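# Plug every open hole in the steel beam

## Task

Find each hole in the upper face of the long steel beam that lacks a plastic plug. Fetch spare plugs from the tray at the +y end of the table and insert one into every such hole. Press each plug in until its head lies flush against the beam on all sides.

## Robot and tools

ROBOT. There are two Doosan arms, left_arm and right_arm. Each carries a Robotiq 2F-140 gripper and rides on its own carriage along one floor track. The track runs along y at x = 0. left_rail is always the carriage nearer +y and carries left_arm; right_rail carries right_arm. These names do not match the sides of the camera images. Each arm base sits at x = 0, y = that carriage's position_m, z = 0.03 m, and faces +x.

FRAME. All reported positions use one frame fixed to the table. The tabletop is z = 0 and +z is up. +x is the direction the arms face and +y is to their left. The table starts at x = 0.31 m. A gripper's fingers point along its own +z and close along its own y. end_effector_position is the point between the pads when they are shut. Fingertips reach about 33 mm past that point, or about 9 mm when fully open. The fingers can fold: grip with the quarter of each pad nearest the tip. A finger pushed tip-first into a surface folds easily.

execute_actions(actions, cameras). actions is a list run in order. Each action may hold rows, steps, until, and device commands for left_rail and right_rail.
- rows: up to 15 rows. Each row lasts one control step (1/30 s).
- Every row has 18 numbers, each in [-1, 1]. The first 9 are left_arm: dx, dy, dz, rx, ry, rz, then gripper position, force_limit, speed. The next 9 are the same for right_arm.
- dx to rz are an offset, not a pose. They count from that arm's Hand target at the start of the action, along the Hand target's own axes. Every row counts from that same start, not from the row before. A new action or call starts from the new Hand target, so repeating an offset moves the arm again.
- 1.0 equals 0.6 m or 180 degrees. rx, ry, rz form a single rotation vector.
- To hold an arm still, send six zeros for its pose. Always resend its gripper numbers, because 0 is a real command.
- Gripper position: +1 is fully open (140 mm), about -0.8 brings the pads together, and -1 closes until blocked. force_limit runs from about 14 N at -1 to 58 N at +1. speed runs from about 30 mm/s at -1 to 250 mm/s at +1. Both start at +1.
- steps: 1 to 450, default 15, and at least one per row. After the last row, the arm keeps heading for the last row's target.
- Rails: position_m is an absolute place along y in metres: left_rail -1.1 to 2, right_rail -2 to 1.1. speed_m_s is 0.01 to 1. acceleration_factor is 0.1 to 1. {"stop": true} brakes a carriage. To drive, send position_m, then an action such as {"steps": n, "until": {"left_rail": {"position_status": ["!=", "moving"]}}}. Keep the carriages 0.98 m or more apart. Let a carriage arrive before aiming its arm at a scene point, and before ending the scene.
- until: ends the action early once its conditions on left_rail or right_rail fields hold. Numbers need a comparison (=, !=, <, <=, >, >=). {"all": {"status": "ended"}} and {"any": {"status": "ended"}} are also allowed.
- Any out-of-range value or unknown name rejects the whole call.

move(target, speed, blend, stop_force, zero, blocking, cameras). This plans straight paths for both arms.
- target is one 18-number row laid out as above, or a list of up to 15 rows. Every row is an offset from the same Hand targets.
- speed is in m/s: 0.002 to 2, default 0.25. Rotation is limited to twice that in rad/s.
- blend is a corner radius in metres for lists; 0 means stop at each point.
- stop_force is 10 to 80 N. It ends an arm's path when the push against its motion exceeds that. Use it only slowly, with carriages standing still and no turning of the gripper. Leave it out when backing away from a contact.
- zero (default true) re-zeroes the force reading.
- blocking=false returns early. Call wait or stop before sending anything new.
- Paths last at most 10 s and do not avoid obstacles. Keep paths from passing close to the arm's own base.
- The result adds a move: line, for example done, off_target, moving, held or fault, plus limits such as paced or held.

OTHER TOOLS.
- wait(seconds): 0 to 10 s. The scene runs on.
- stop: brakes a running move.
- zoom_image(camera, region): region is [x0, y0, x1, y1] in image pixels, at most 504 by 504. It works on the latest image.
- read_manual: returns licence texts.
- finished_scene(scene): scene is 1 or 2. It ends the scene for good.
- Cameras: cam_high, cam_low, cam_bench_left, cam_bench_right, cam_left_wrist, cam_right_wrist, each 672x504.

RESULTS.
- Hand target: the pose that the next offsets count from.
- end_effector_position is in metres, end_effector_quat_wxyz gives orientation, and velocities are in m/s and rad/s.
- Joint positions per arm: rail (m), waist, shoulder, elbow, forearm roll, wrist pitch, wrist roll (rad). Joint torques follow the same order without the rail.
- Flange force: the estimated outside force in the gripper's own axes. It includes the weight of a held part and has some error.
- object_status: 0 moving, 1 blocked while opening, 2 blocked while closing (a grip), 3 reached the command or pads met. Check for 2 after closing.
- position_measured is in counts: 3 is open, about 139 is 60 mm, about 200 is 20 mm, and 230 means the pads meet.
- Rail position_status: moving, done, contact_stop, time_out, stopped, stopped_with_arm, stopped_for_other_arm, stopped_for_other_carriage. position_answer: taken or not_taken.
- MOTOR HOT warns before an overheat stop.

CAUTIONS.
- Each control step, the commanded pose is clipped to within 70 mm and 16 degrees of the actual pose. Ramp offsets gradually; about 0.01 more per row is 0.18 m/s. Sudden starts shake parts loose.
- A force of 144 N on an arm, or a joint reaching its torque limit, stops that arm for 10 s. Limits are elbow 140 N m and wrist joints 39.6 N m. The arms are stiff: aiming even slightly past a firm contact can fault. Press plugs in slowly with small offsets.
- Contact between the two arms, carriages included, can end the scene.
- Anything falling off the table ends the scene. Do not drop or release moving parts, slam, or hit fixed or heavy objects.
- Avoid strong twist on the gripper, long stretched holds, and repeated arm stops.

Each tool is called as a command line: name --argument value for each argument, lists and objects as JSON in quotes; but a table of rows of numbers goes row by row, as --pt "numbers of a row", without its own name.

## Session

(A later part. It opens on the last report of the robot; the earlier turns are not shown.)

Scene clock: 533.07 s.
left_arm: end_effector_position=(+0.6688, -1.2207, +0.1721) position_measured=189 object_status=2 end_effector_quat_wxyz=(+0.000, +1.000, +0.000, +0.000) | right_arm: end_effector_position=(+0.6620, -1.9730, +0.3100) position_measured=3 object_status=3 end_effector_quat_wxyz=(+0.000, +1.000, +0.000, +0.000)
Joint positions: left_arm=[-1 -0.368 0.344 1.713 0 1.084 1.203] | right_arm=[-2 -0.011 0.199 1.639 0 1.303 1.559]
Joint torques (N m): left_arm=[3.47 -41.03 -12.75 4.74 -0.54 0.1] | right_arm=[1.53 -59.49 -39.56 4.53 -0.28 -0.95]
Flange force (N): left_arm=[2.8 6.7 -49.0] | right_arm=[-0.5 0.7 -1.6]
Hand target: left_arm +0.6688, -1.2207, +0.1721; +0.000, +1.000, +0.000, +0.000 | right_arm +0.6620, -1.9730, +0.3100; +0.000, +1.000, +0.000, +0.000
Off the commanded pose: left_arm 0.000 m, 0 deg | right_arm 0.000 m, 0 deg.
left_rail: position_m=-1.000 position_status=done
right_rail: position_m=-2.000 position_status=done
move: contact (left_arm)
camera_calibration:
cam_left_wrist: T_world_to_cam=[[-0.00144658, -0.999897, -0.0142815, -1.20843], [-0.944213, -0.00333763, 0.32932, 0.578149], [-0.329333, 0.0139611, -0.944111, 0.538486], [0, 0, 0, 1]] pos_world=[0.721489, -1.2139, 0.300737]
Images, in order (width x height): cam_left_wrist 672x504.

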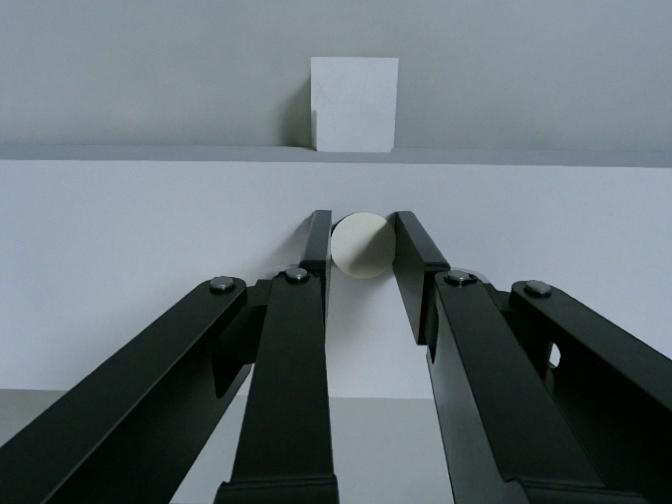

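move --target '[0,0,0,0,0,0,-0.2,-1,-1,0,0,0,0,0,0,1,1,1]' --cameras '[]'

move --target '[0,0,-0.1,0,0,0,-0.2,-1,-1,0,0,0,0,0,0,1,1,1]' --cameras '["cam_left_wrist","cam_bench_right"]' --speed 0.1

zoom_image --camera "cam_left_wrist" --region '[300, 170, 420, 290]'

zoom_image --camera "cam_bench_right" --region '[420, 240, 490, 310]'

Scene clock: 543.60 s.
left_arm: end_effector_position=(+0.6688, -1.2207, +0.1721) position_measured=154 object_status=0 end_effector_quat_wxyz=(+0.000, +1.000, +0.000, +0.000) | right_arm: end_effector_position=(+0.6620, -1.9730, +0.3100) position_measured=3 object_status=3 end_effector_quat_wxyz=(+0.000, +1.000, +0.000, +0.000)
Joint positions: left_arm=[-1 -0.368 0.344 1.713 0 1.084 1.203] | right_arm=[-2 -0.011 0.199 1.639 0 1.303 1.559]
Joint torques (N m): left_arm=[-0.43 -76.54 -35.68 3.21 -0.44 0.1] | right_arm=[1.6 -59.27 -39.72 4.53 -0.28 -0.92]
Flange force (N): left_arm=[8.7 2.5 -0.3] | right_arm=[-1.1 1.5 -1.5]
Hand target: left_arm +0.6688, -1.2207, +0.1721; +0.000, +1.000, +0.000, +0.000 | right_arm +0.6620, -1.9730, +0.3100; +0.000, +1.000, +0.000, +0.000
Off the commanded pose: left_arm 0.000 m, 0 deg | right_arm 0.000 m, 0 deg.
left_rail: position_m=-1.000 position_status=done
right_rail: position_m=-2.000 position_status=done
move: done
No camera images: "cameras" was empty.

Scene clock: 544.57 s.
left_arm: end_effector_position=(+0.6688, -1.2206, +0.2321) position_measured=154 object_status=3 end_effector_quat_wxyz=(+0.000, +1.000, +0.000, +0.000) | right_arm: end_effector_position=(+0.6620, -1.9730, +0.3100) position_measured=3 object_status=3 end_effector_quat_wxyz=(+0.000, +1.000, +0.000, +0.000)
Joint positions: left_arm=[-1 -0.368 0.303 1.652 0 1.186 1.203] | right_arm=[-2 -0.011 0.199 1.639 0 1.303 1.559]
Joint torques (N m): left_arm=[-0.47 -74.47 -37.68 3.55 -0.4 0] | right_arm=[1.58 -59.15 -39.72 4.52 -0.25 -0.91]
Flange force (N): left_arm=[8.8 2.6 -0.5] | right_arm=[-1.6 1.1 -1.7]
Hand target: left_arm +0.6688, -1.2207, +0.2321; +0.000, +1.000, +0.000, +0.000 | right_arm +0.6620, -1.9730, +0.3100; +0.000, +1.000, +0.000, +0.000
Off the commanded pose: left_arm 0.000 m, 0 deg | right_arm 0.000 m, 0 deg.
left_rail: position_m=-1.000 position_status=done
right_rail: position_m=-2.000 position_status=done
move: done
camera_calibration:
cam_left_wrist: T_world_to_cam=[[-0.00148173, -0.999896, -0.014375, -1.20742], [-0.944182, -0.00333656, 0.329408, 0.558369], [-0.329422, 0.0140607, -0.944078, 0.59521], [0, 0, 0, 1]] pos_world=[0.721488, -1.2138, 0.360636]
Images, in order (width x height): cam_bench_right 672x504, cam_left_wrist 672x504.

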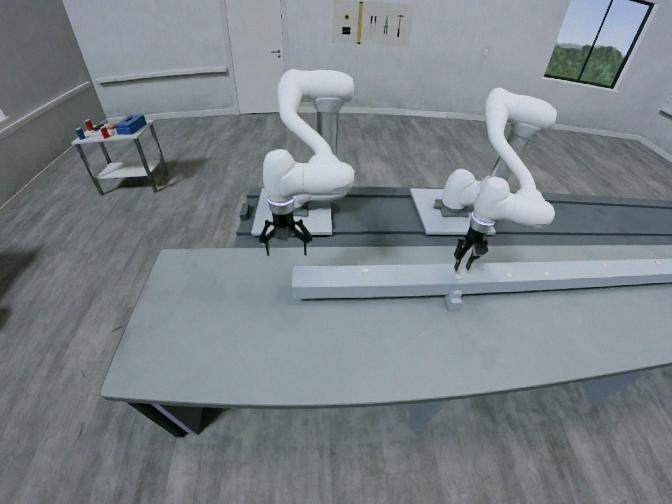

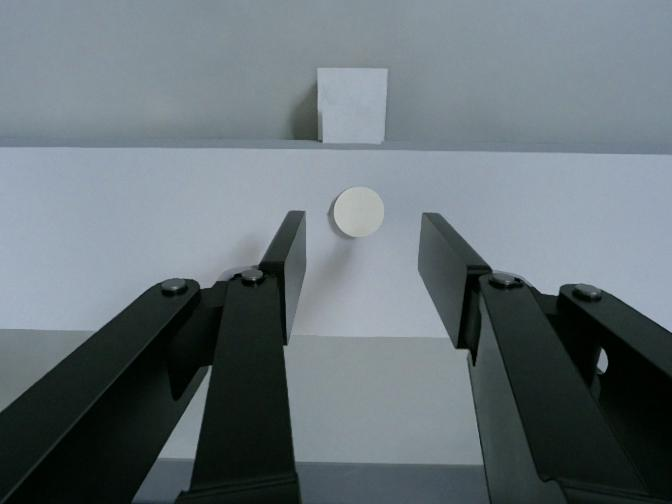

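Scaled by 4.200 from the camera's 672x504 image, which has a finer 960x720 frame.

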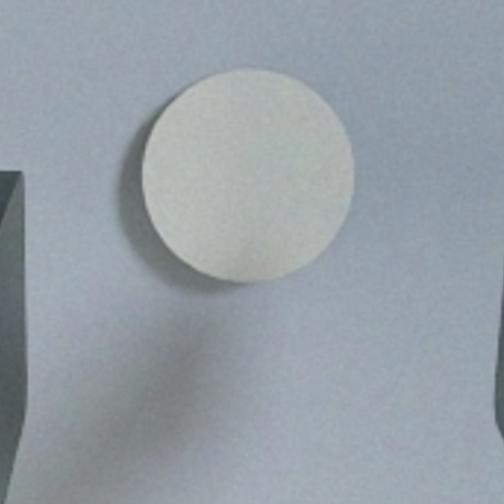

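Scaled by 7.200 from the camera's 672x504 image, which has a finer 960x720 frame.

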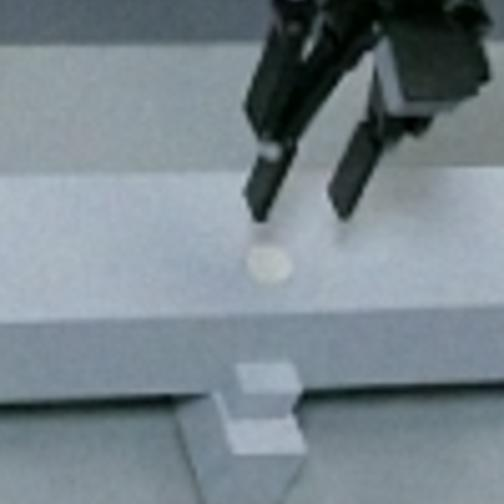

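move --target '[0.0007,0.0008,0.05,0,0,0,-1,-0.9,0,0,0,0,0,0,0,1,1,1]' --cameras '[]' --speed 0.1

wait --seconds 0.5 --cameras '["cam_left_wrist"]'

move --target '[0,0,0.08,0,0,0,-1,-0.9,0,0,0,0,0,0,0,1,1,1]' --cameras '["cam_left_wrist","cam_bench_right"]' --speed 0.008 --stop_force 40

zoom_image --camera "cam_bench_right" --region '[420, 240, 490, 310]'

Scene clock: 563.63 s.
left_arm: end_effector_position=(+0.6693, -1.2212, +0.2021) position_measured=233 object_status=3 end_effector_quat_wxyz=(+0.000, +1.000, +0.000, +0.000) | right_arm: end_effector_position=(+0.6620, -1.9730, +0.3100) position_measured=3 object_status=3 end_effector_quat_wxyz=(+0.000, +1.000, +0.000, +0.000)
Joint positions: left_arm=[-1 -0.368 0.323 1.683 0 1.135 1.202] | right_arm=[-2 -0.011 0.199 1.639 0 1.303 1.559]
Joint torques (N m): left_arm=[-0.88 -75.7 -36.92 3.35 -0.39 -0.03] | right_arm=[1.69 -59.16 -39.85 4.51 -0.28 -0.95]
Flange force (N): left_arm=[8.8 2.0 0.1] | right_arm=[-1.8 0.8 -1.5]
Hand target: left_arm +0.6693, -1.2212, +0.2021; +0.000, +1.000, +0.000, +0.000 | right_arm +0.6620, -1.9730, +0.3100; +0.000, +1.000, +0.000, +0.000
Off the commanded pose: left_arm 0.000 m, 0 deg | right_arm 0.000 m, 0 deg.
left_rail: position_m=-1.000 position_status=done
right_rail: position_m=-2.000 position_status=done
move: done
No camera images: "cameras" was empty.

Scene clock: 564.13 s.
left_arm: end_effector_position=(+0.6693, -1.2212, +0.2021) position_measured=233 object_status=3 end_effector_quat_wxyz=(+0.000, +1.000, +0.000, +0.000) | right_arm: end_effector_position=(+0.6620, -1.9730, +0.3100) position_measured=3 object_status=3 end_effector_quat_wxyz=(+0.000, +1.000, +0.000, +0.000)
Joint positions: left_arm=[-1 -0.368 0.323 1.683 0 1.135 1.202] | right_arm=[-2 -0.011 0.199 1.639 0 1.303 1.559]
Joint torques (N m): left_arm=[-0.46 -75.37 -36.68 3.4 -0.43 -0.03] | right_arm=[1.47 -59.12 -39.57 4.53 -0.29 -0.92]
Flange force (N): left_arm=[8.6 2.5 -0.8] | right_arm=[-1.2 0.9 -1.7]
Hand target: left_arm +0.6693, -1.2212, +0.2021; +0.000, +1.000, +0.000, +0.000 | right_arm +0.6620, -1.9730, +0.3100; +0.000, +1.000, +0.000, +0.000
Tool commands: left_gripper/position=-1.0 left_gripper/force_limit=-0.9 left_gripper/speed=+0.0 right_gripper/position=+1.0 right_gripper/force_limit=+1.0 right_gripper/speed=+1.0
Off the commanded pose: left_arm 0.000 m, 0 deg | right_arm 0.000 m, 0 deg.
left_rail: position_m=-1.000 position_status=done
right_rail: position_m=-2.000 position_status=done
wait: 0.50 s
camera_calibration:
cam_left_wrist: T_world_to_cam=[[-0.00144666, -0.999897, -0.0142813, -1.20841], [-0.944182, -0.00333883, 0.329409, 0.568625], [-0.329422, 0.0139607, -0.944079, 0.566906], [0, 0, 0, 1]] pos_world=[0.721888, -1.2143, 0.330637]
Images, in order (width x height): cam_left_wrist 672x504.

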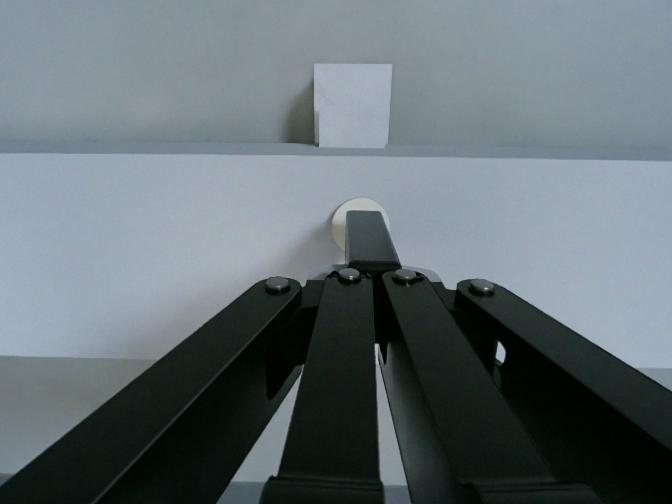

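Scene clock: 567.90 s.
left_arm: end_effector_position=(+0.6694, -1.2212, +0.1771) position_measured=233 object_status=3 end_effector_quat_wxyz=(+0.000, +1.000, +0.000, +0.000) | right_arm: end_effector_position=(+0.6620, -1.9730, +0.3100) position_measured=3 object_status=3 end_effector_quat_wxyz=(+0.000, +1.000, +0.000, +0.000)
Joint positions: left_arm=[-1 -0.368 0.341 1.707 0 1.092 1.202] | right_arm=[-2 -0.011 0.199 1.639 0 1.303 1.559]
Joint torques (N m): left_arm=[-1.62 -35.48 -17.12 2.99 -5.39 0.03] | right_arm=[1.45 -59.02 -39.63 4.5 -0.25 -0.9]
Flange force (N): left_arm=[-7.6 -4.4 -57.3] | right_arm=[-1.5 0.7 -1.7]
Hand target: left_arm +0.6694, -1.2212, +0.1771; +0.000, +1.000, +0.000, +0.000 (not the last commanded pose) | right_arm +0.6620, -1.9730, +0.3100; +0.000, +1.000, +0.000, +0.000
Off the commanded pose: left_arm 0.023 m, 0 deg | right_arm 0.000 m, 0 deg.
left_rail: position_m=-1.000 position_status=done
right_rail: position_m=-2.000 position_status=done
move: contact (left_arm)
camera_calibration:
cam_left_wrist: T_world_to_cam=[[-0.00150116, -0.999899, -0.0141551, -1.20876], [-0.944348, -0.00323882, 0.328934, 0.577216], [-0.328946, 0.0138612, -0.944247, 0.542986], [0, 0, 0, 1]] pos_world=[0.721891, -1.2143, 0.305737]
Images, in order (width x height): cam_bench_right 672x504, cam_left_wrist 672x504.

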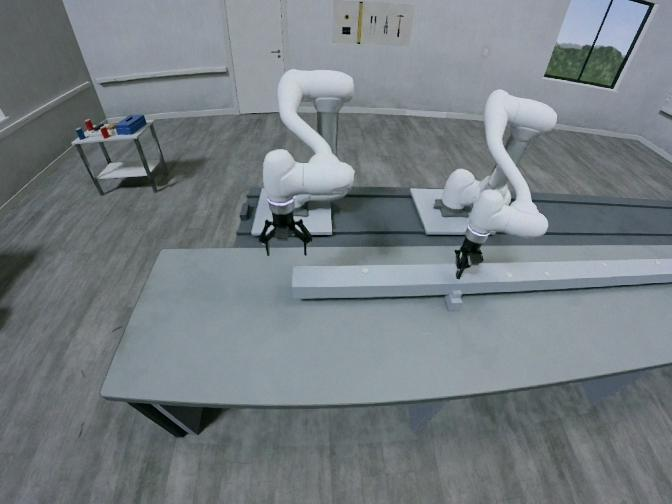

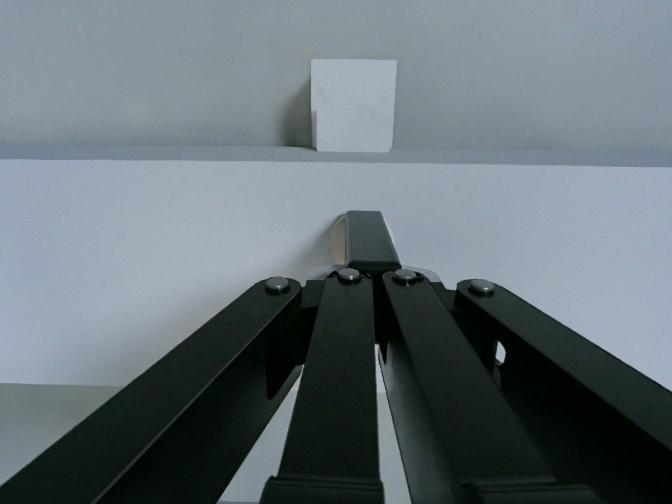

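Scaled by 7.200 from the camera's 672x504 image, which has a finer 960x720 frame.

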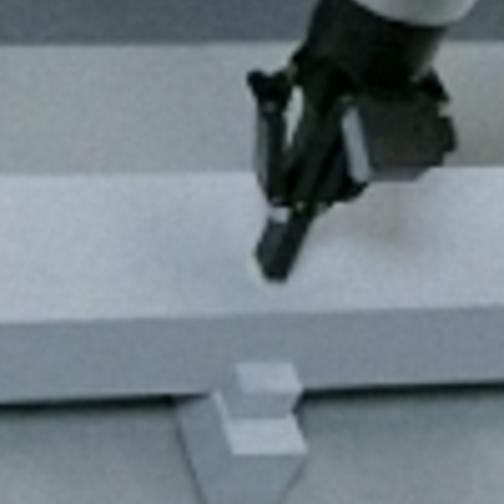

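move --target '[0,0,0.03,0,0,0,-1,-0.9,0,0,0,0,0,0,0,1,1,1]' --cameras '[]' --speed 0.005 --stop_force 70 --zero false

Scene clock: 576.03 s.
left_arm: end_effector_position=(+0.6694, -1.2212, +0.1768) position_measured=233 object_status=3 end_effector_quat_wxyz=(+0.000, +1.000, +0.000, +0.000) | right_arm: end_effector_position=(+0.6620, -1.9730, +0.3100) position_measured=3 object_status=3 end_effector_quat_wxyz=(+0.000, +1.000, +0.000, +0.000)
Joint positions: left_arm=[-1 -0.368 0.342 1.708 0 1.092 1.202] | right_arm=[-2 -0.011 0.199 1.639 0 1.303 1.559]
Joint torques (N m): left_arm=[-1.71 -19.04 -8.54 2.91 -6.92 0] | right_arm=[1.36 -59.25 -39.58 4.49 -0.27 -0.86]
Flange force (N): left_arm=[-12.4 -6.4 -80.2] | right_arm=[-1.1 0.6 -1.6]
Hand target: left_arm +0.6694, -1.2212, +0.1768; +0.000, +1.000, +0.000, +0.000 (not the last commanded pose) | right_arm +0.6620, -1.9730, +0.3100; +0.000, +1.000, +0.000, +0.000
Off the commanded pose: left_arm 0.018 m, 0 deg | right_arm 0.000 m, 0 deg.
left_rail: position_m=-1.000 position_status=done
right_rail: position_m=-2.000 position_status=done
move: contact (left_arm)
No camera images: "cameras" was empty.

move --target '[0,0,-0.09,0,0,0,-1,-0.9,0,0,0,0,0,0,0,1,1,1]' --cameras '[]' --speed 0.1

move --target '[-0.03,0,0,0,0,0,0.3,-0.9,0,0,0,0,0,0,0,1,1,1]' --cameras '["cam_left_wrist","cam_bench_right"]' --speed 0.1

zoom_image --camera "cam_left_wrist" --region '[300, 130, 420, 250]'

zoom_image --camera "cam_bench_right" --region '[420, 240, 540, 310]'

move --target '[0,-0.4,0,0,0,0,0.3,-0.9,0,0,0,0,0,0,0,1,1,1]' --cameras '["cam_left_wrist"]' --speed 0.2

zoom_image --camera "cam_left_wrist" --region '[280, 130, 400, 250]'

Scene clock: 593.33 s.
left_arm: end_effector_position=(+0.6693, -1.2212, +0.2307) position_measured=233 object_status=3 end_effector_quat_wxyz=(+0.000, +1.000, +0.000, +0.000) | right_arm: end_effector_position=(+0.6620, -1.9730, +0.3100) position_measured=3 object_status=3 end_effector_quat_wxyz=(+0.000, +1.000, +0.000, +0.000)
Joint positions: left_arm=[-1 -0.368 0.305 1.652 0 1.184 1.202] | right_arm=[-2 -0.011 0.199 1.639 0 1.303 1.559]
Joint torques (N m): left_arm=[0.5 -74.22 -37.33 3.44 -0.43 0.1] | right_arm=[1.52 -59.18 -39.71 4.54 -0.26 -0.91]
Flange force (N): left_arm=[8.3 3.9 -1.2] | right_arm=[-1.1 0.8 -1.3]
Hand target: left_arm +0.6693, -1.2212, +0.2308; +0.000, +1.000, +0.000, +0.000 | right_arm +0.6620, -1.9730, +0.3100; +0.000, +1.000, +0.000, +0.000
Off the commanded pose: left_arm 0.000 m, 0 deg | right_arm 0.000 m, 0 deg.
left_rail: position_m=-1.000 position_status=done
right_rail: position_m=-2.000 position_status=done
move: done
No camera images: "cameras" was empty.

Scene clock: 594.30 s.
left_arm: end_effector_position=(+0.6513, -1.2212, +0.2308) position_measured=91 object_status=0 end_effector_quat_wxyz=(+0.000, +1.000, +0.000, +0.000) | right_arm: end_effector_position=(+0.6620, -1.9730, +0.3100) position_measured=3 object_status=3 end_effector_quat_wxyz=(+0.000, +1.000, +0.000, +0.000)
Joint positions: left_arm=[-1 -0.378 0.279 1.687 0 1.175 1.193] | right_arm=[-2 -0.011 0.199 1.639 0 1.303 1.559]
Joint torques (N m): left_arm=[-0.12 -71.39 -37.24 3.44 -0.4 0.04] | right_arm=[1.5 -59.24 -39.76 4.49 -0.21 -0.87]
Flange force (N): left_arm=[8.0 2.9 -1.3] | right_arm=[-1.5 1.1 -1.5]
Hand target: left_arm +0.6513, -1.2212, +0.2308; +0.000, +1.000, +0.000, +0.000 | right_arm +0.6620, -1.9730, +0.3100; +0.000, +1.000, +0.000, +0.000
Off the commanded pose: left_arm 0.000 m, 0 deg | right_arm 0.000 m, 0 deg.
left_rail: position_m=-1.000 position_status=done
right_rail: position_m=-2.000 position_status=done
move: done
camera_calibration:
cam_left_wrist: T_world_to_cam=[[-0.00140698, -0.999898, -0.0141884, -1.20809], [-0.944317, -0.00333998, 0.329021, 0.54241], [-0.329035, 0.0138612, -0.944216, 0.587728], [0, 0, 0, 1]] pos_world=[0.703891, -1.2143, 0.359337]
Images, in order (width x height): cam_bench_right 672x504, cam_left_wrist 672x504.

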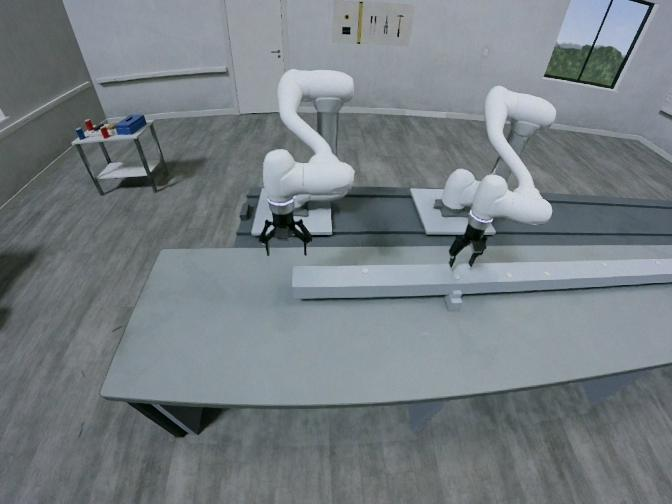

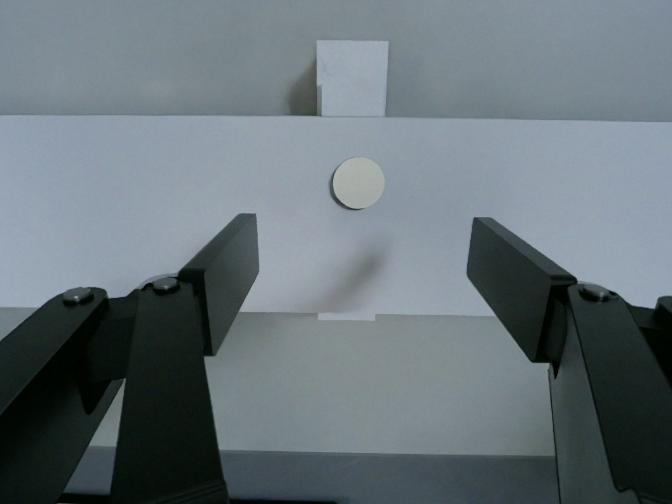

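Scaled by 4.200 from the camera's 672x504 image, which has a finer 960x720 frame.

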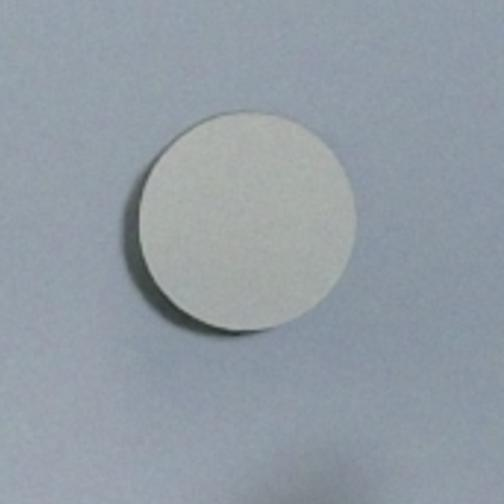

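Scaled by 4.200 from the camera's 672x504 image, which has a finer 960x720 frame.

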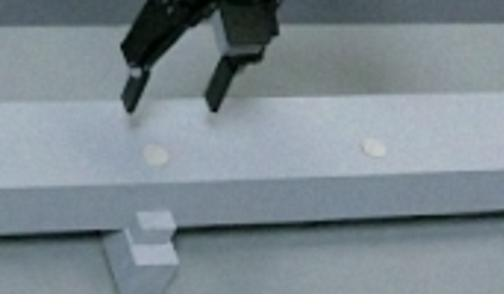

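Scene clock: 595.90 s.
left_arm: end_effector_position=(+0.6514, -0.9813, +0.2308) position_measured=91 object_status=3 end_effector_quat_wxyz=(+0.000, +1.000, +0.000, +0.001) | right_arm: end_effector_position=(+0.6620, -1.9730, +0.3100) position_measured=3 object_status=3 end_effector_quat_wxyz=(+0.000, +1.000, +0.000, +0.000)
Joint positions: left_arm=[-1 -0.024 0.225 1.758 0 1.158 1.547] | right_arm=[-2 -0.011 0.199 1.639 0 1.303 1.559]
Joint torques (N m): left_arm=[-1.28 -65.64 -36.94 3.41 -0.44 0.13] | right_arm=[1.43 -58.96 -39.4 4.5 -0.3 -0.91]
Flange force (N): left_arm=[8.5 -2.4 -1.2] | right_arm=[-1.4 0.7 -2.2]
Hand target: left_arm +0.6513, -0.9812, +0.2307; +0.000, +1.000, +0.000, +0.000 | right_arm +0.6620, -1.9730, +0.3100; +0.000, +1.000, +0.000, +0.000
Off the commanded pose: left_arm 0.000 m, 0 deg | right_arm 0.000 m, 0 deg.
left_rail: position_m=-1.000 position_status=done
right_rail: position_m=-2.000 position_status=done
move: done
camera_calibration:
cam_left_wrist: T_world_to_cam=[[-0.00149834, -0.999899, -0.014155, -0.968158], [-0.94442, -0.00323835, 0.328724, 0.543492], [-0.328737, 0.0138608, -0.94432, 0.58423], [0, 0, 0, 1]] pos_world=[0.703892, -0.974398, 0.359337]
Images, in order (width x height): cam_left_wrist 672x504.

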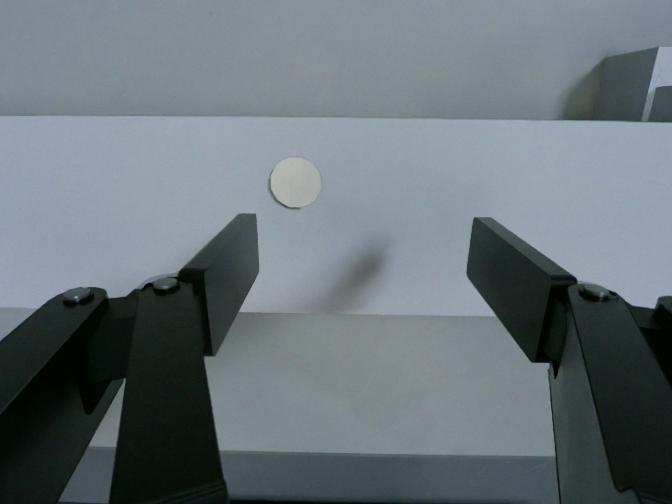

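Scaled by 4.200 from the camera's 672x504 image, which has a finer 960x720 frame.

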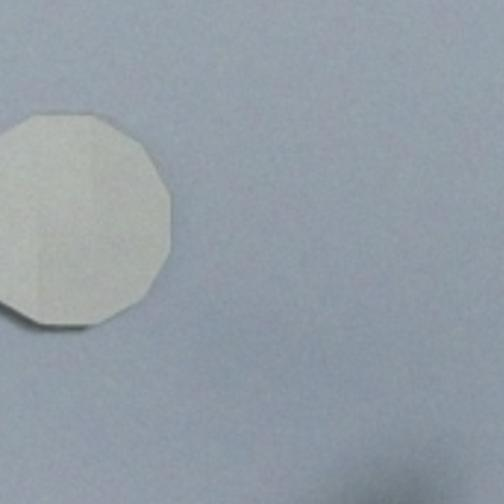

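zoom_image --camera "cam_left_wrist" --region '[235, 130, 355, 250]'

Scaled by 4.200 from the camera's 672x504 image, which has a finer 960x720 frame.

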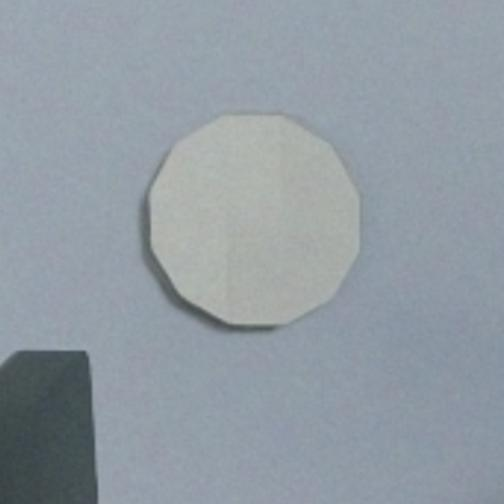

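move --target '[0.0287,-0.0582,0.05,0,0,0,-1,-0.9,0,0,0,0,0,0,0,1,1,1]' --cameras '[]' --speed 0.1

wait --seconds 0.4 --cameras '["cam_left_wrist"]'

move --target '[0,0,0.08,0,0,0,-1,-0.9,0,0,0,0,0,0,0,1,1,1]' --cameras '[]' --speed 0.008 --stop_force 40

Scene clock: 614.20 s.
left_arm: end_effector_position=(+0.6685, -0.9463, +0.2008) position_measured=233 object_status=3 end_effector_quat_wxyz=(+0.000, +1.000, +0.000, +0.000) | right_arm: end_effector_position=(+0.6620, -1.9730, +0.3100) position_measured=3 object_status=3 end_effector_quat_wxyz=(+0.000, +1.000, +0.000, +0.000)
Joint positions: left_arm=[-1 0.029 0.274 1.753 0 1.114 1.599] | right_arm=[-2 -0.011 0.199 1.639 0 1.303 1.559]
Joint torques (N m): left_arm=[0.14 -69.95 -36.12 3.38 -0.51 0.07] | right_arm=[1.41 -59.38 -39.59 4.55 -0.27 -0.87]
Flange force (N): left_arm=[8.8 -0.6 -1.2] | right_arm=[-1.3 0.9 -1.9]
Hand target: left_arm +0.6685, -0.9463, +0.2008; +0.000, +1.000, +0.000, +0.000 | right_arm +0.6620, -1.9730, +0.3100; +0.000, +1.000, +0.000, +0.000
Off the commanded pose: left_arm 0.000 m, 0 deg | right_arm 0.000 m, 0 deg.
left_rail: position_m=-1.000 position_status=done
right_rail: position_m=-2.000 position_status=done
move: done
No camera images: "cameras" was empty.

Scene clock: 614.60 s.
left_arm: end_effector_position=(+0.6685, -0.9463, +0.2008) position_measured=233 object_status=3 end_effector_quat_wxyz=(+0.000, +1.000, +0.000, +0.000) | right_arm: end_effector_position=(+0.6620, -1.9730, +0.3100) position_measured=3 object_status=3 end_effector_quat_wxyz=(+0.000, +1.000, +0.000, +0.000)
Joint positions: left_arm=[-1 0.029 0.274 1.753 0 1.114 1.599] | right_arm=[-2 -0.011 0.199 1.639 0 1.303 1.559]
Joint torques (N m): left_arm=[0.07 -69.59 -36.57 3.27 -0.44 0.01] | right_arm=[1.36 -59.13 -39.62 4.54 -0.28 -0.89]
Flange force (N): left_arm=[7.4 -0.2 -0.3] | right_arm=[-0.9 1.3 -1.5]
Hand target: left_arm +0.6685, -0.9463, +0.2008; +0.000, +1.000, +0.000, +0.000 | right_arm +0.6620, -1.9730, +0.3100; +0.000, +1.000, +0.000, +0.000
Tool commands: left_gripper/position=-1.0 left_gripper/force_limit=-0.9 left_gripper/speed=+0.0 right_gripper/position=+1.0 right_gripper/force_limit=+1.0 right_gripper/speed=+1.0
Off the commanded pose: left_arm 0.000 m, 0 deg | right_arm 0.000 m, 0 deg.
left_rail: position_m=-1.000 position_status=done
right_rail: position_m=-2.000 position_status=done
wait: 0.40 s
camera_calibration:
cam_left_wrist: T_world_to_cam=[[-0.0014069, -0.999898, -0.0141885, -0.933615], [-0.944348, -0.00333879, 0.328932, 0.569495], [-0.328946, 0.0138616, -0.944247, 0.561197], [0, 0, 0, 1]] pos_world=[0.721091, -0.939397, 0.329337]
Images, in order (width x height): cam_left_wrist 672x504.

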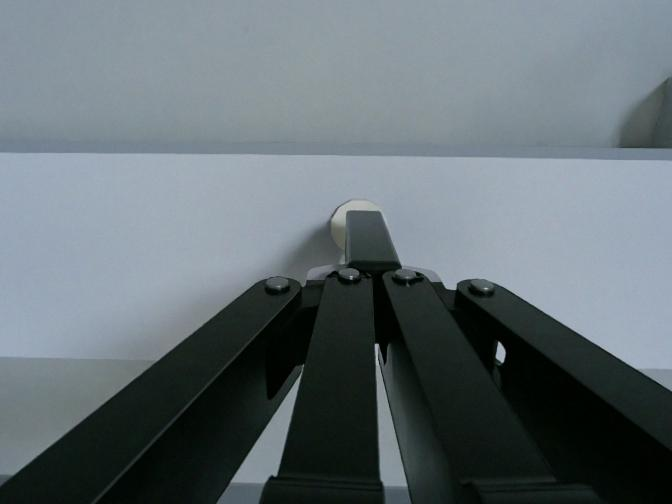

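Scene clock: 618.13 s.
left_arm: end_effector_position=(+0.6687, -0.9463, +0.1775) position_measured=233 object_status=3 end_effector_quat_wxyz=(+0.000, +1.000, +0.000, +0.001) | right_arm: end_effector_position=(+0.6620, -1.9730, +0.3100) position_measured=3 object_status=3 end_effector_quat_wxyz=(+0.000, +1.000, +0.000, +0.000)
Joint positions: left_arm=[-1 0.029 0.291 1.776 0 1.073 1.599] | right_arm=[-2 -0.011 0.199 1.639 0 1.303 1.559]
Joint torques (N m): left_arm=[-1.22 -34.76 -19.98 3.2 -6.32 0.02] | right_arm=[1.57 -59.3 -39.65 4.51 -0.31 -0.94]
Flange force (N): left_arm=[-9.9 -0.7 -53.8] | right_arm=[-0.9 1.5 -1.5]
Hand target: left_arm +0.6686, -0.9463, +0.1774; +0.000, +1.000, +0.000, +0.001 (not the last commanded pose) | right_arm +0.6620, -1.9730, +0.3100; +0.000, +1.000, +0.000, +0.000
Off the commanded pose: left_arm 0.025 m, 0 deg | right_arm 0.000 m, 0 deg.
left_rail: position_m=-1.000 position_status=done
right_rail: position_m=-2.000 position_status=done
move: contact (left_arm)
No camera images: "cameras" was empty.

move --pt "0 0 -0.02 0 0 0 -1 -0.9 0 0 0 0 0 0 0 1 1 1" --pt "0 -0.067 -0.02 0 0 0 -1 -0.9 0 0 0 0 0 0 0 1 1 1" --cameras '[]' --speed 0.1

move --target '[0,0,0.06,0,0,0,-1,-0.9,0,0,0,0,0,0,0,1,1,1]' --cameras '[]' --speed 0.008 --stop_force 40

move --target '[0,0,-0.04,0,0,0,-1,-0.9,0,0,0,0,0,0,0,1,1,1]' --cameras '[]' --speed 0.1

move --target '[0,0.458,0.015,0,0,0,-1,-0.9,0,0,0,0,0,0,0,1,1,1]' --cameras '["cam_left_wrist"]' --speed 0.2

move --target '[0,0,0.06,0,0,0,-1,-0.9,0,0,0,0,0,0,0,1,1,1]' --cameras '[]' --speed 0.008 --stop_force 40

Scene clock: 640.57 s.
left_arm: end_effector_position=(+0.6686, -0.9061, +0.1894) position_measured=233 object_status=3 end_effector_quat_wxyz=(+0.000, +1.000, +0.000, +0.001) | right_arm: end_effector_position=(+0.6620, -1.9730, +0.3100) position_measured=3 object_status=3 end_effector_quat_wxyz=(+0.000, +1.000, +0.000, +0.000)
Joint positions: left_arm=[-1 0.088 0.289 1.756 0 1.096 1.659] | right_arm=[-2 -0.011 0.199 1.639 0 1.303 1.559]
Joint torques (N m): left_arm=[-0.43 -70.96 -36.06 3.33 -0.37 0.03] | right_arm=[1.34 -59.1 -39.57 4.56 -0.26 -0.92]
Flange force (N): left_arm=[7.8 -1.6 -0.4] | right_arm=[-1.5 0.6 -2.1]
Hand target: left_arm +0.6686, -0.9061, +0.1894; +0.000, +1.000, +0.000, +0.001 | right_arm +0.6620, -1.9730, +0.3100; +0.000, +1.000, +0.000, +0.000
Off the commanded pose: left_arm 0.000 m, 0 deg | right_arm 0.000 m, 0 deg.
left_rail: position_m=-1.000 position_status=done
right_rail: position_m=-2.000 position_status=done
move: done
No camera images: "cameras" was empty.

Scene clock: 643.33 s.
left_arm: end_effector_position=(+0.6688, -0.9061, +0.1724) position_measured=233 object_status=3 end_effector_quat_wxyz=(+0.000, +1.000, +0.000, +0.001) | right_arm: end_effector_position=(+0.6620, -1.9730, +0.3100) position_measured=3 object_status=3 end_effector_quat_wxyz=(+0.000, +1.000, +0.000, +0.000)
Joint positions: left_arm=[-1 0.089 0.302 1.772 0 1.066 1.659] | right_arm=[-2 -0.011 0.199 1.639 0 1.303 1.559]
Joint torques (N m): left_arm=[-0.92 -35.91 -20.49 3.22 -6.35 0.05] | right_arm=[1.24 -58.89 -39.58 4.51 -0.32 -0.9]
Flange force (N): left_arm=[-10.5 0.3 -52.6] | right_arm=[-1.8 0.5 -2.2]
Hand target: left_arm +0.6687, -0.9061, +0.1723; +0.000, +1.000, +0.000, +0.001 (not the last commanded pose) | right_arm +0.6620, -1.9730, +0.3100; +0.000, +1.000, +0.000, +0.000
Off the commanded pose: left_arm 0.019 m, 0 deg | right_arm 0.000 m, 0 deg.
left_rail: position_m=-1.000 position_status=done
right_rail: position_m=-2.000 position_status=done
move: contact (left_arm)
No camera images: "cameras" was empty.

Scene clock: 644.10 s.
left_arm: end_effector_position=(+0.6687, -0.9061, +0.1963) position_measured=233 object_status=3 end_effector_quat_wxyz=(+0.000, +1.000, +0.000, +0.001) | right_arm: end_effector_position=(+0.6620, -1.9730, +0.3100) position_measured=3 object_status=3 end_effector_quat_wxyz=(+0.000, +1.000, +0.000, +0.000)
Joint positions: left_arm=[-1 0.089 0.283 1.749 0 1.108 1.659] | right_arm=[-2 -0.011 0.199 1.639 0 1.303 1.559]
Joint torques (N m): left_arm=[-0.35 -70.67 -36.65 3.31 -0.47 0.02] | right_arm=[1.52 -59.4 -39.66 4.51 -0.24 -0.89]
Flange force (N): left_arm=[7.8 -0.7 -0.2] | right_arm=[-1.0 1.5 -1.7]
Hand target: left_arm +0.6687, -0.9061, +0.1963; +0.000, +1.000, +0.000, +0.001 | right_arm +0.6620, -1.9730, +0.3100; +0.000, +1.000, +0.000, +0.000
Off the commanded pose: left_arm 0.000 m, 0 deg | right_arm 0.000 m, 0 deg.
left_rail: position_m=-1.000 position_status=done
right_rail: position_m=-2.000 position_status=done
move: done
No camera images: "cameras" was empty.

Scene clock: 645.87 s.
left_arm: end_effector_position=(+0.6688, -1.1808, +0.1874) position_measured=233 object_status=3 end_effector_quat_wxyz=(+0.000, +1.000, +0.000, +0.001) | right_arm: end_effector_position=(+0.6620, -1.9730, +0.3100) position_measured=3 object_status=3 end_effector_quat_wxyz=(+0.000, +1.000, +0.000, +0.000)
Joint positions: left_arm=[-1 -0.314 0.316 1.723 0 1.102 1.256] | right_arm=[-2 -0.011 0.199 1.639 0 1.303 1.559]
Joint torques (N m): left_arm=[0.37 -73.23 -36.1 3.34 -0.42 0.04] | right_arm=[1.23 -59.27 -39.74 4.49 -0.28 -0.93]
Flange force (N): left_arm=[7.0 2.6 -0.8] | right_arm=[-1.5 0.2 -1.7]
Hand target: left_arm +0.6688, -1.1809, +0.1874; +0.000, +1.000, +0.000, +0.001 | right_arm +0.6620, -1.9730, +0.3100; +0.000, +1.000, +0.000, +0.000
Off the commanded pose: left_arm 0.000 m, 0 deg | right_arm 0.000 m, 0 deg.
left_rail: position_m=-1.000 position_status=done
right_rail: position_m=-2.000 position_status=done
move: done
camera_calibration:
cam_left_wrist: T_world_to_cam=[[-0.0013978, -0.999898, -0.0141896, -1.16839], [-0.944555, -0.00333898, 0.328335, 0.573522], [-0.328349, 0.0138618, -0.944455, 0.55156], [0, 0, 0, 1]] pos_world=[0.721195, -1.174, 0.316037]
Images, in order (width x height): cam_left_wrist 672x504.

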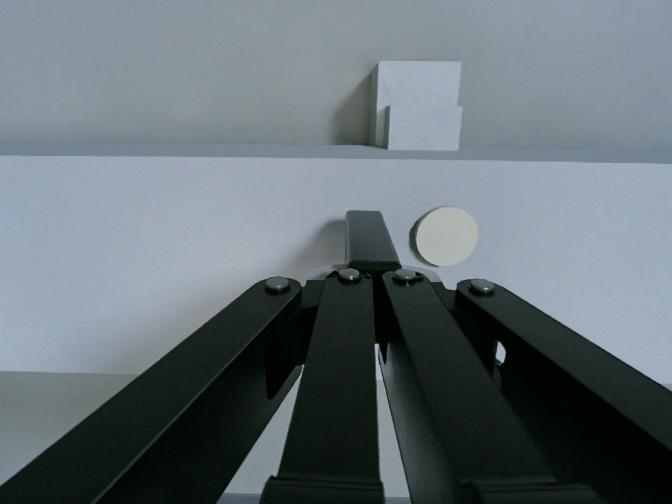

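Scene clock: 648.37 s.
left_arm: end_effector_position=(+0.6689, -1.1809, +0.1724) position_measured=233 object_status=3 end_effector_quat_wxyz=(+0.000, +1.000, +0.000, +0.001) | right_arm: end_effector_position=(+0.6620, -1.9730, +0.3100) position_measured=3 object_status=3 end_effector_quat_wxyz=(+0.000, +1.000, +0.000, +0.000)
Joint positions: left_arm=[-1 -0.314 0.327 1.737 0 1.076 1.256] | right_arm=[-2 -0.011 0.199 1.639 0 1.303 1.559]
Joint torques (N m): left_arm=[-1.18 -37.65 -20.57 2.79 -6.46 0.06] | right_arm=[1.55 -59.23 -39.62 4.53 -0.26 -0.91]
Flange force (N): left_arm=[-9.7 -4.1 -53.1] | right_arm=[-1.1 0.8 -1.7]
Hand target: left_arm +0.6689, -1.1809, +0.1724; +0.000, +1.000, +0.000, +0.001 (not the last commanded pose) | right_arm +0.6620, -1.9730, +0.3100; +0.000, +1.000, +0.000, +0.000
Off the commanded pose: left_arm 0.021 m, 0 deg | right_arm 0.000 m, 0 deg.
left_rail: position_m=-1.000 position_status=done
right_rail: position_m=-2.000 position_status=done
move: contact (left_arm)
No camera images: "cameras" was empty.

zoom_image --camera "cam_left_wrist" --region '[395, 185, 495, 285]'

Scaled by 5.040 from the camera's 672x504 image, which has a finer 960x720 frame.
This view is cut from an older image: the scene may have changed since it was taken.

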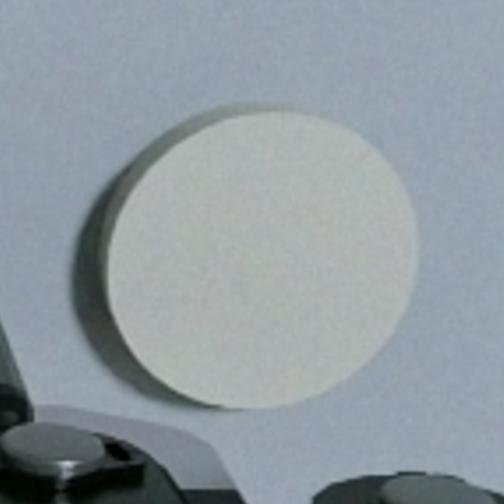

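move --pt "0 0 -0.08 0 0 0 -1 -0.9 0 0 0 0 0 0 0 1 1 1" --pt "-0.0315 -0.045 -0.071 -0.194 0 0 -1 -0.9 0 0 0 0 0 0 0 1 1 1" --cameras '["cam_left_wrist"]' --speed 0.2

zoom_image --camera "cam_left_wrist" --region '[250, 100, 450, 300]'

move --target '[0.0,-0.37544,-0.2629,0,0,0,-1,-0.9,0,0,0,0,0,0,0,1,1,1]' --cameras '["cam_left_wrist"]' --speed 0.2

zoom_image --camera "cam_left_wrist" --region '[250, 100, 450, 300]'

Scene clock: 688.73 s.
left_arm: end_effector_position=(+0.6499, -1.1539, +0.2149) position_measured=233 object_status=3 end_effector_quat_wxyz=(+0.300, +0.954, +0.000, +0.001) | right_arm: end_effector_position=(+0.6620, -1.9730, +0.3100) position_measured=3 object_status=3 end_effector_quat_wxyz=(+0.000, +1.000, +0.000, +0.000)
Joint positions: left_arm=[-1 0.003 0.281 1.836 -0.685 1.131 1.909] | right_arm=[-2 -0.011 0.199 1.639 0 1.303 1.559]
Joint torques (N m): left_arm=[-0.02 -66.95 -33.1 0.92 0.09 0] | right_arm=[1.43 -59.13 -39.58 4.52 -0.28 -0.93]
Flange force (N): left_arm=[7.4 -1.0 -1.3] | right_arm=[-1.5 0.6 -2.1]
Hand target: left_arm +0.6499, -1.1539, +0.2149; +0.300, +0.954, +0.000, +0.001 | right_arm +0.6620, -1.9730, +0.3100; +0.000, +1.000, +0.000, +0.000
Off the commanded pose: left_arm 0.000 m, 0 deg | right_arm 0.000 m, 0 deg.
left_rail: position_m=-1.000 position_status=done
right_rail: position_m=-2.000 position_status=done
move: done
camera_calibration:
cam_left_wrist: T_world_to_cam=[[-0.00241883, -0.827944, 0.560805, -1.06558], [-0.944597, 0.185963, 0.270472, 0.777731], [-0.328225, -0.52908, -0.782523, -0.0904028], [0, 0, 0, 1]] pos_world=[0.702392, -1.0747, 0.316483]
Images, in order (width x height): cam_left_wrist 672x504.

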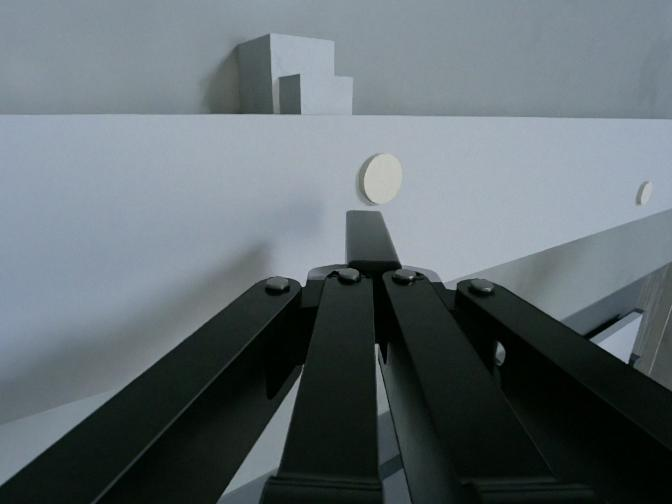

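Scaled by 2.520 from the camera's 672x504 image, which has a finer 960x720 frame.

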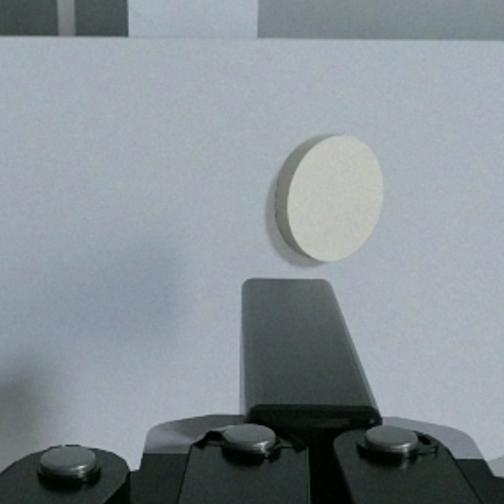

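Scene clock: 690.50 s.
left_arm: end_effector_position=(+0.6498, -0.8789, +0.2153) position_measured=233 object_status=3 end_effector_quat_wxyz=(+0.300, +0.954, +0.000, +0.001) | right_arm: end_effector_position=(+0.6620, -1.9730, +0.3100) position_measured=3 object_status=3 end_effector_quat_wxyz=(+0.000, +1.000, +0.000, +0.000)
Joint positions: left_arm=[-1 0.399 0.38 1.695 -0.57 1.366 2.175] | right_arm=[-2 -0.011 0.199 1.639 0 1.303 1.559]
Joint torques (N m): left_arm=[-0.35 -77.87 -33.82 1.43 0.46 0.1] | right_arm=[1.7 -59.14 -39.84 4.48 -0.31 -0.92]
Flange force (N): left_arm=[7.1 -3.6 -2.6] | right_arm=[-1.6 1.5 -1.5]
Hand target: left_arm +0.6498, -0.8789, +0.2153; +0.300, +0.954, +0.000, +0.001 | right_arm +0.6620, -1.9730, +0.3100; +0.000, +1.000, +0.000, +0.000
Off the commanded pose: left_arm 0.000 m, 0 deg | right_arm 0.000 m, 0 deg.
left_rail: position_m=-1.000 position_status=done
right_rail: position_m=-2.000 position_status=done
move: done
camera_calibration:
cam_left_wrist: T_world_to_cam=[[-0.00249707, -0.827929, 0.560828, -0.837999], [-0.944596, 0.186032, 0.270426, 0.726485], [-0.328225, -0.529081, -0.782523, 0.0552959], [0, 0, 0, 1]] pos_world=[0.702292, -0.799697, 0.316783]
Images, in order (width x height): cam_left_wrist 672x504.

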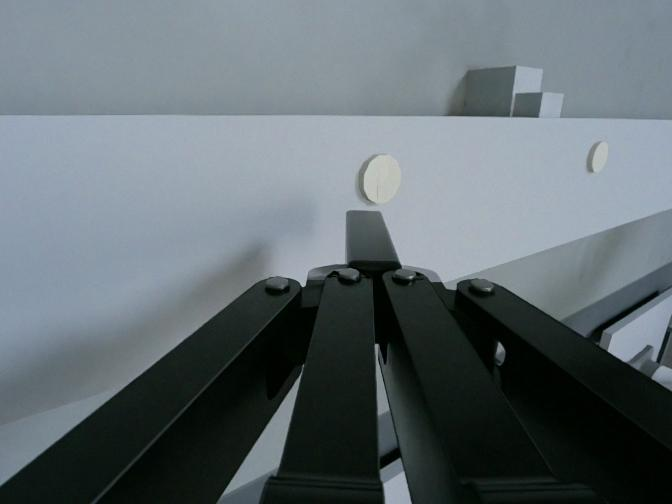

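Scaled by 2.520 from the camera's 672x504 image, which has a finer 960x720 frame.

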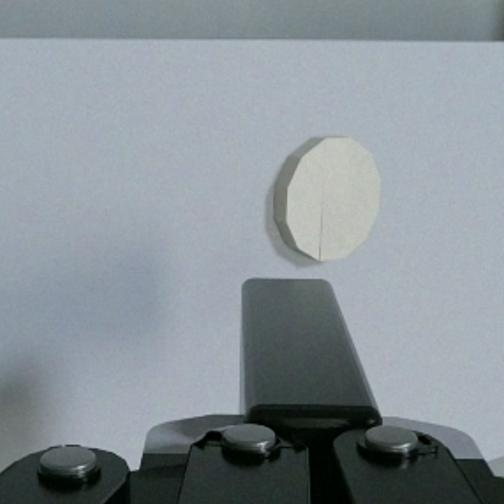

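execute_actions --actions '[]' --cameras '["cam_low","cam_high","cam_bench_left"]'

zoom_image --camera "cam_low" --region '[300, 200, 672, 300]'

zoom_image --camera "cam_bench_left" --region '[0, 240, 120, 360]'

zoom_image --camera "cam_high" --region '[472, 240, 672, 380]'

Scene clock: 712.50 s.
left_arm: end_effector_position=(+0.6498, -0.8789, +0.2153) position_measured=233 object_status=3 end_effector_quat_wxyz=(+0.300, +0.954, +0.000, +0.001) | right_arm: end_effector_position=(+0.6620, -1.9730, +0.3100) position_measured=3 object_status=3 end_effector_quat_wxyz=(+0.000, +1.000, +0.000, +0.000)
Joint positions: left_arm=[-1 0.399 0.38 1.695 -0.57 1.367 2.175] | right_arm=[-2 -0.011 0.199 1.639 0 1.303 1.559]
Joint velocities: within noise
Joint torques (N m): left_arm=[-0.34 -77.91 -33.57 1.37 0.58 0.07] | right_arm=[1.4 -59.12 -39.53 4.48 -0.3 -0.89]
Flange force (N): left_arm=[8.0 -3.5 -2.2] | right_arm=[-1.2 0.7 -2.0]
Hand target: left_arm +0.6498, -0.8789, +0.2153; +0.300, +0.954, +0.000, +0.001 | right_arm +0.6620, -1.9730, +0.3100; +0.000, +1.000, +0.000, +0.000
Tool commands: left_gripper/position=-1.0 left_gripper/force_limit=-0.9 left_gripper/speed=+0.0 right_gripper/position=+1.0 right_gripper/force_limit=+1.0 right_gripper/speed=+1.0
Off the commanded pose: left_arm 0.000 m, 0 deg | right_arm 0.000 m, 0 deg.
left_rail: position_m=-1.000 position_status=done
right_rail: position_m=-2.000 position_status=done
Images, in order (width x height): cam_high 672x504, cam_low 672x504, cam_bench_left 672x504.

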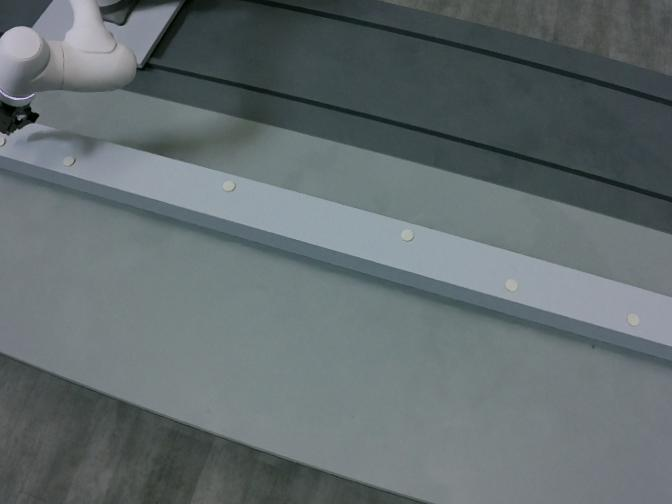

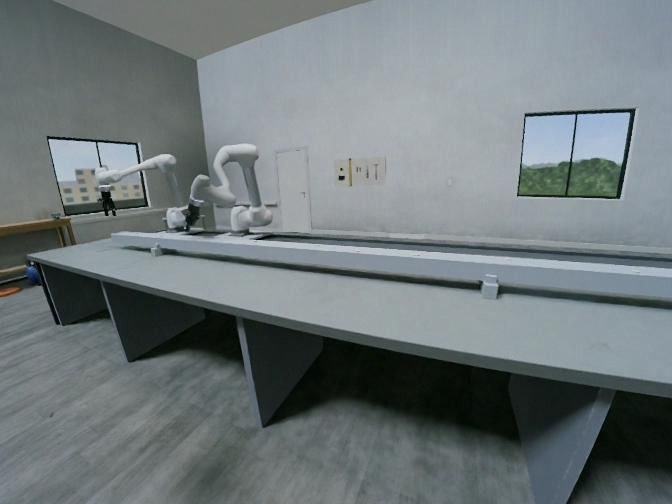

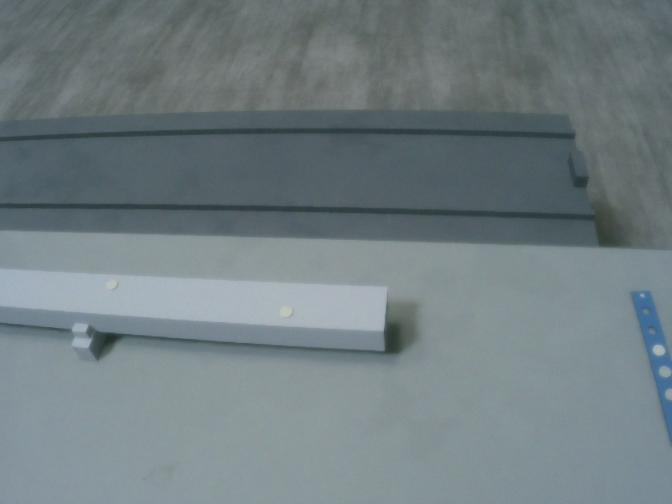

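Scaled by 1.355 from the camera's 672x504 image, which has a finer 960x720 frame.

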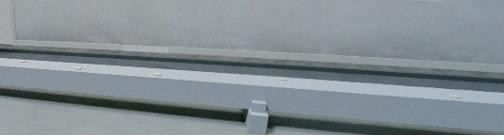

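Scaled by 4.200 from the camera's 672x504 image, which has a finer 960x720 frame.

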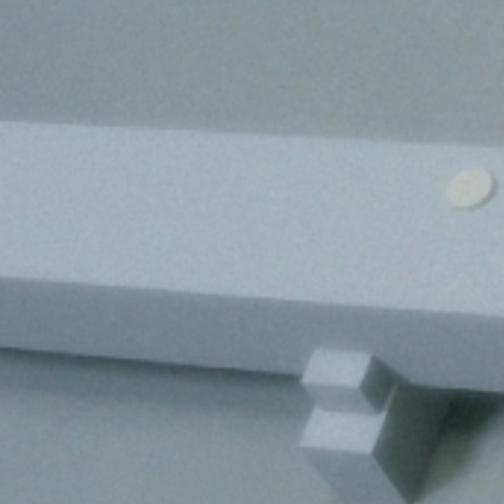

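Scaled by 2.520 from the camera's 672x504 image, which has a finer 960x720 frame.

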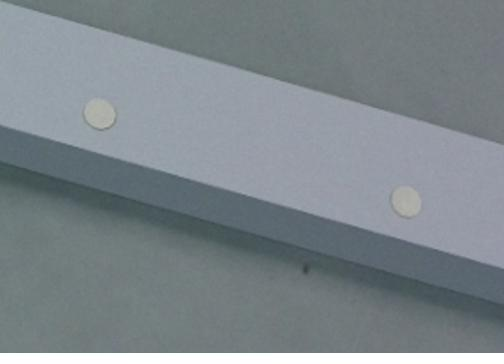

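finished_scene --scene 1

The scene is finished: the task was done.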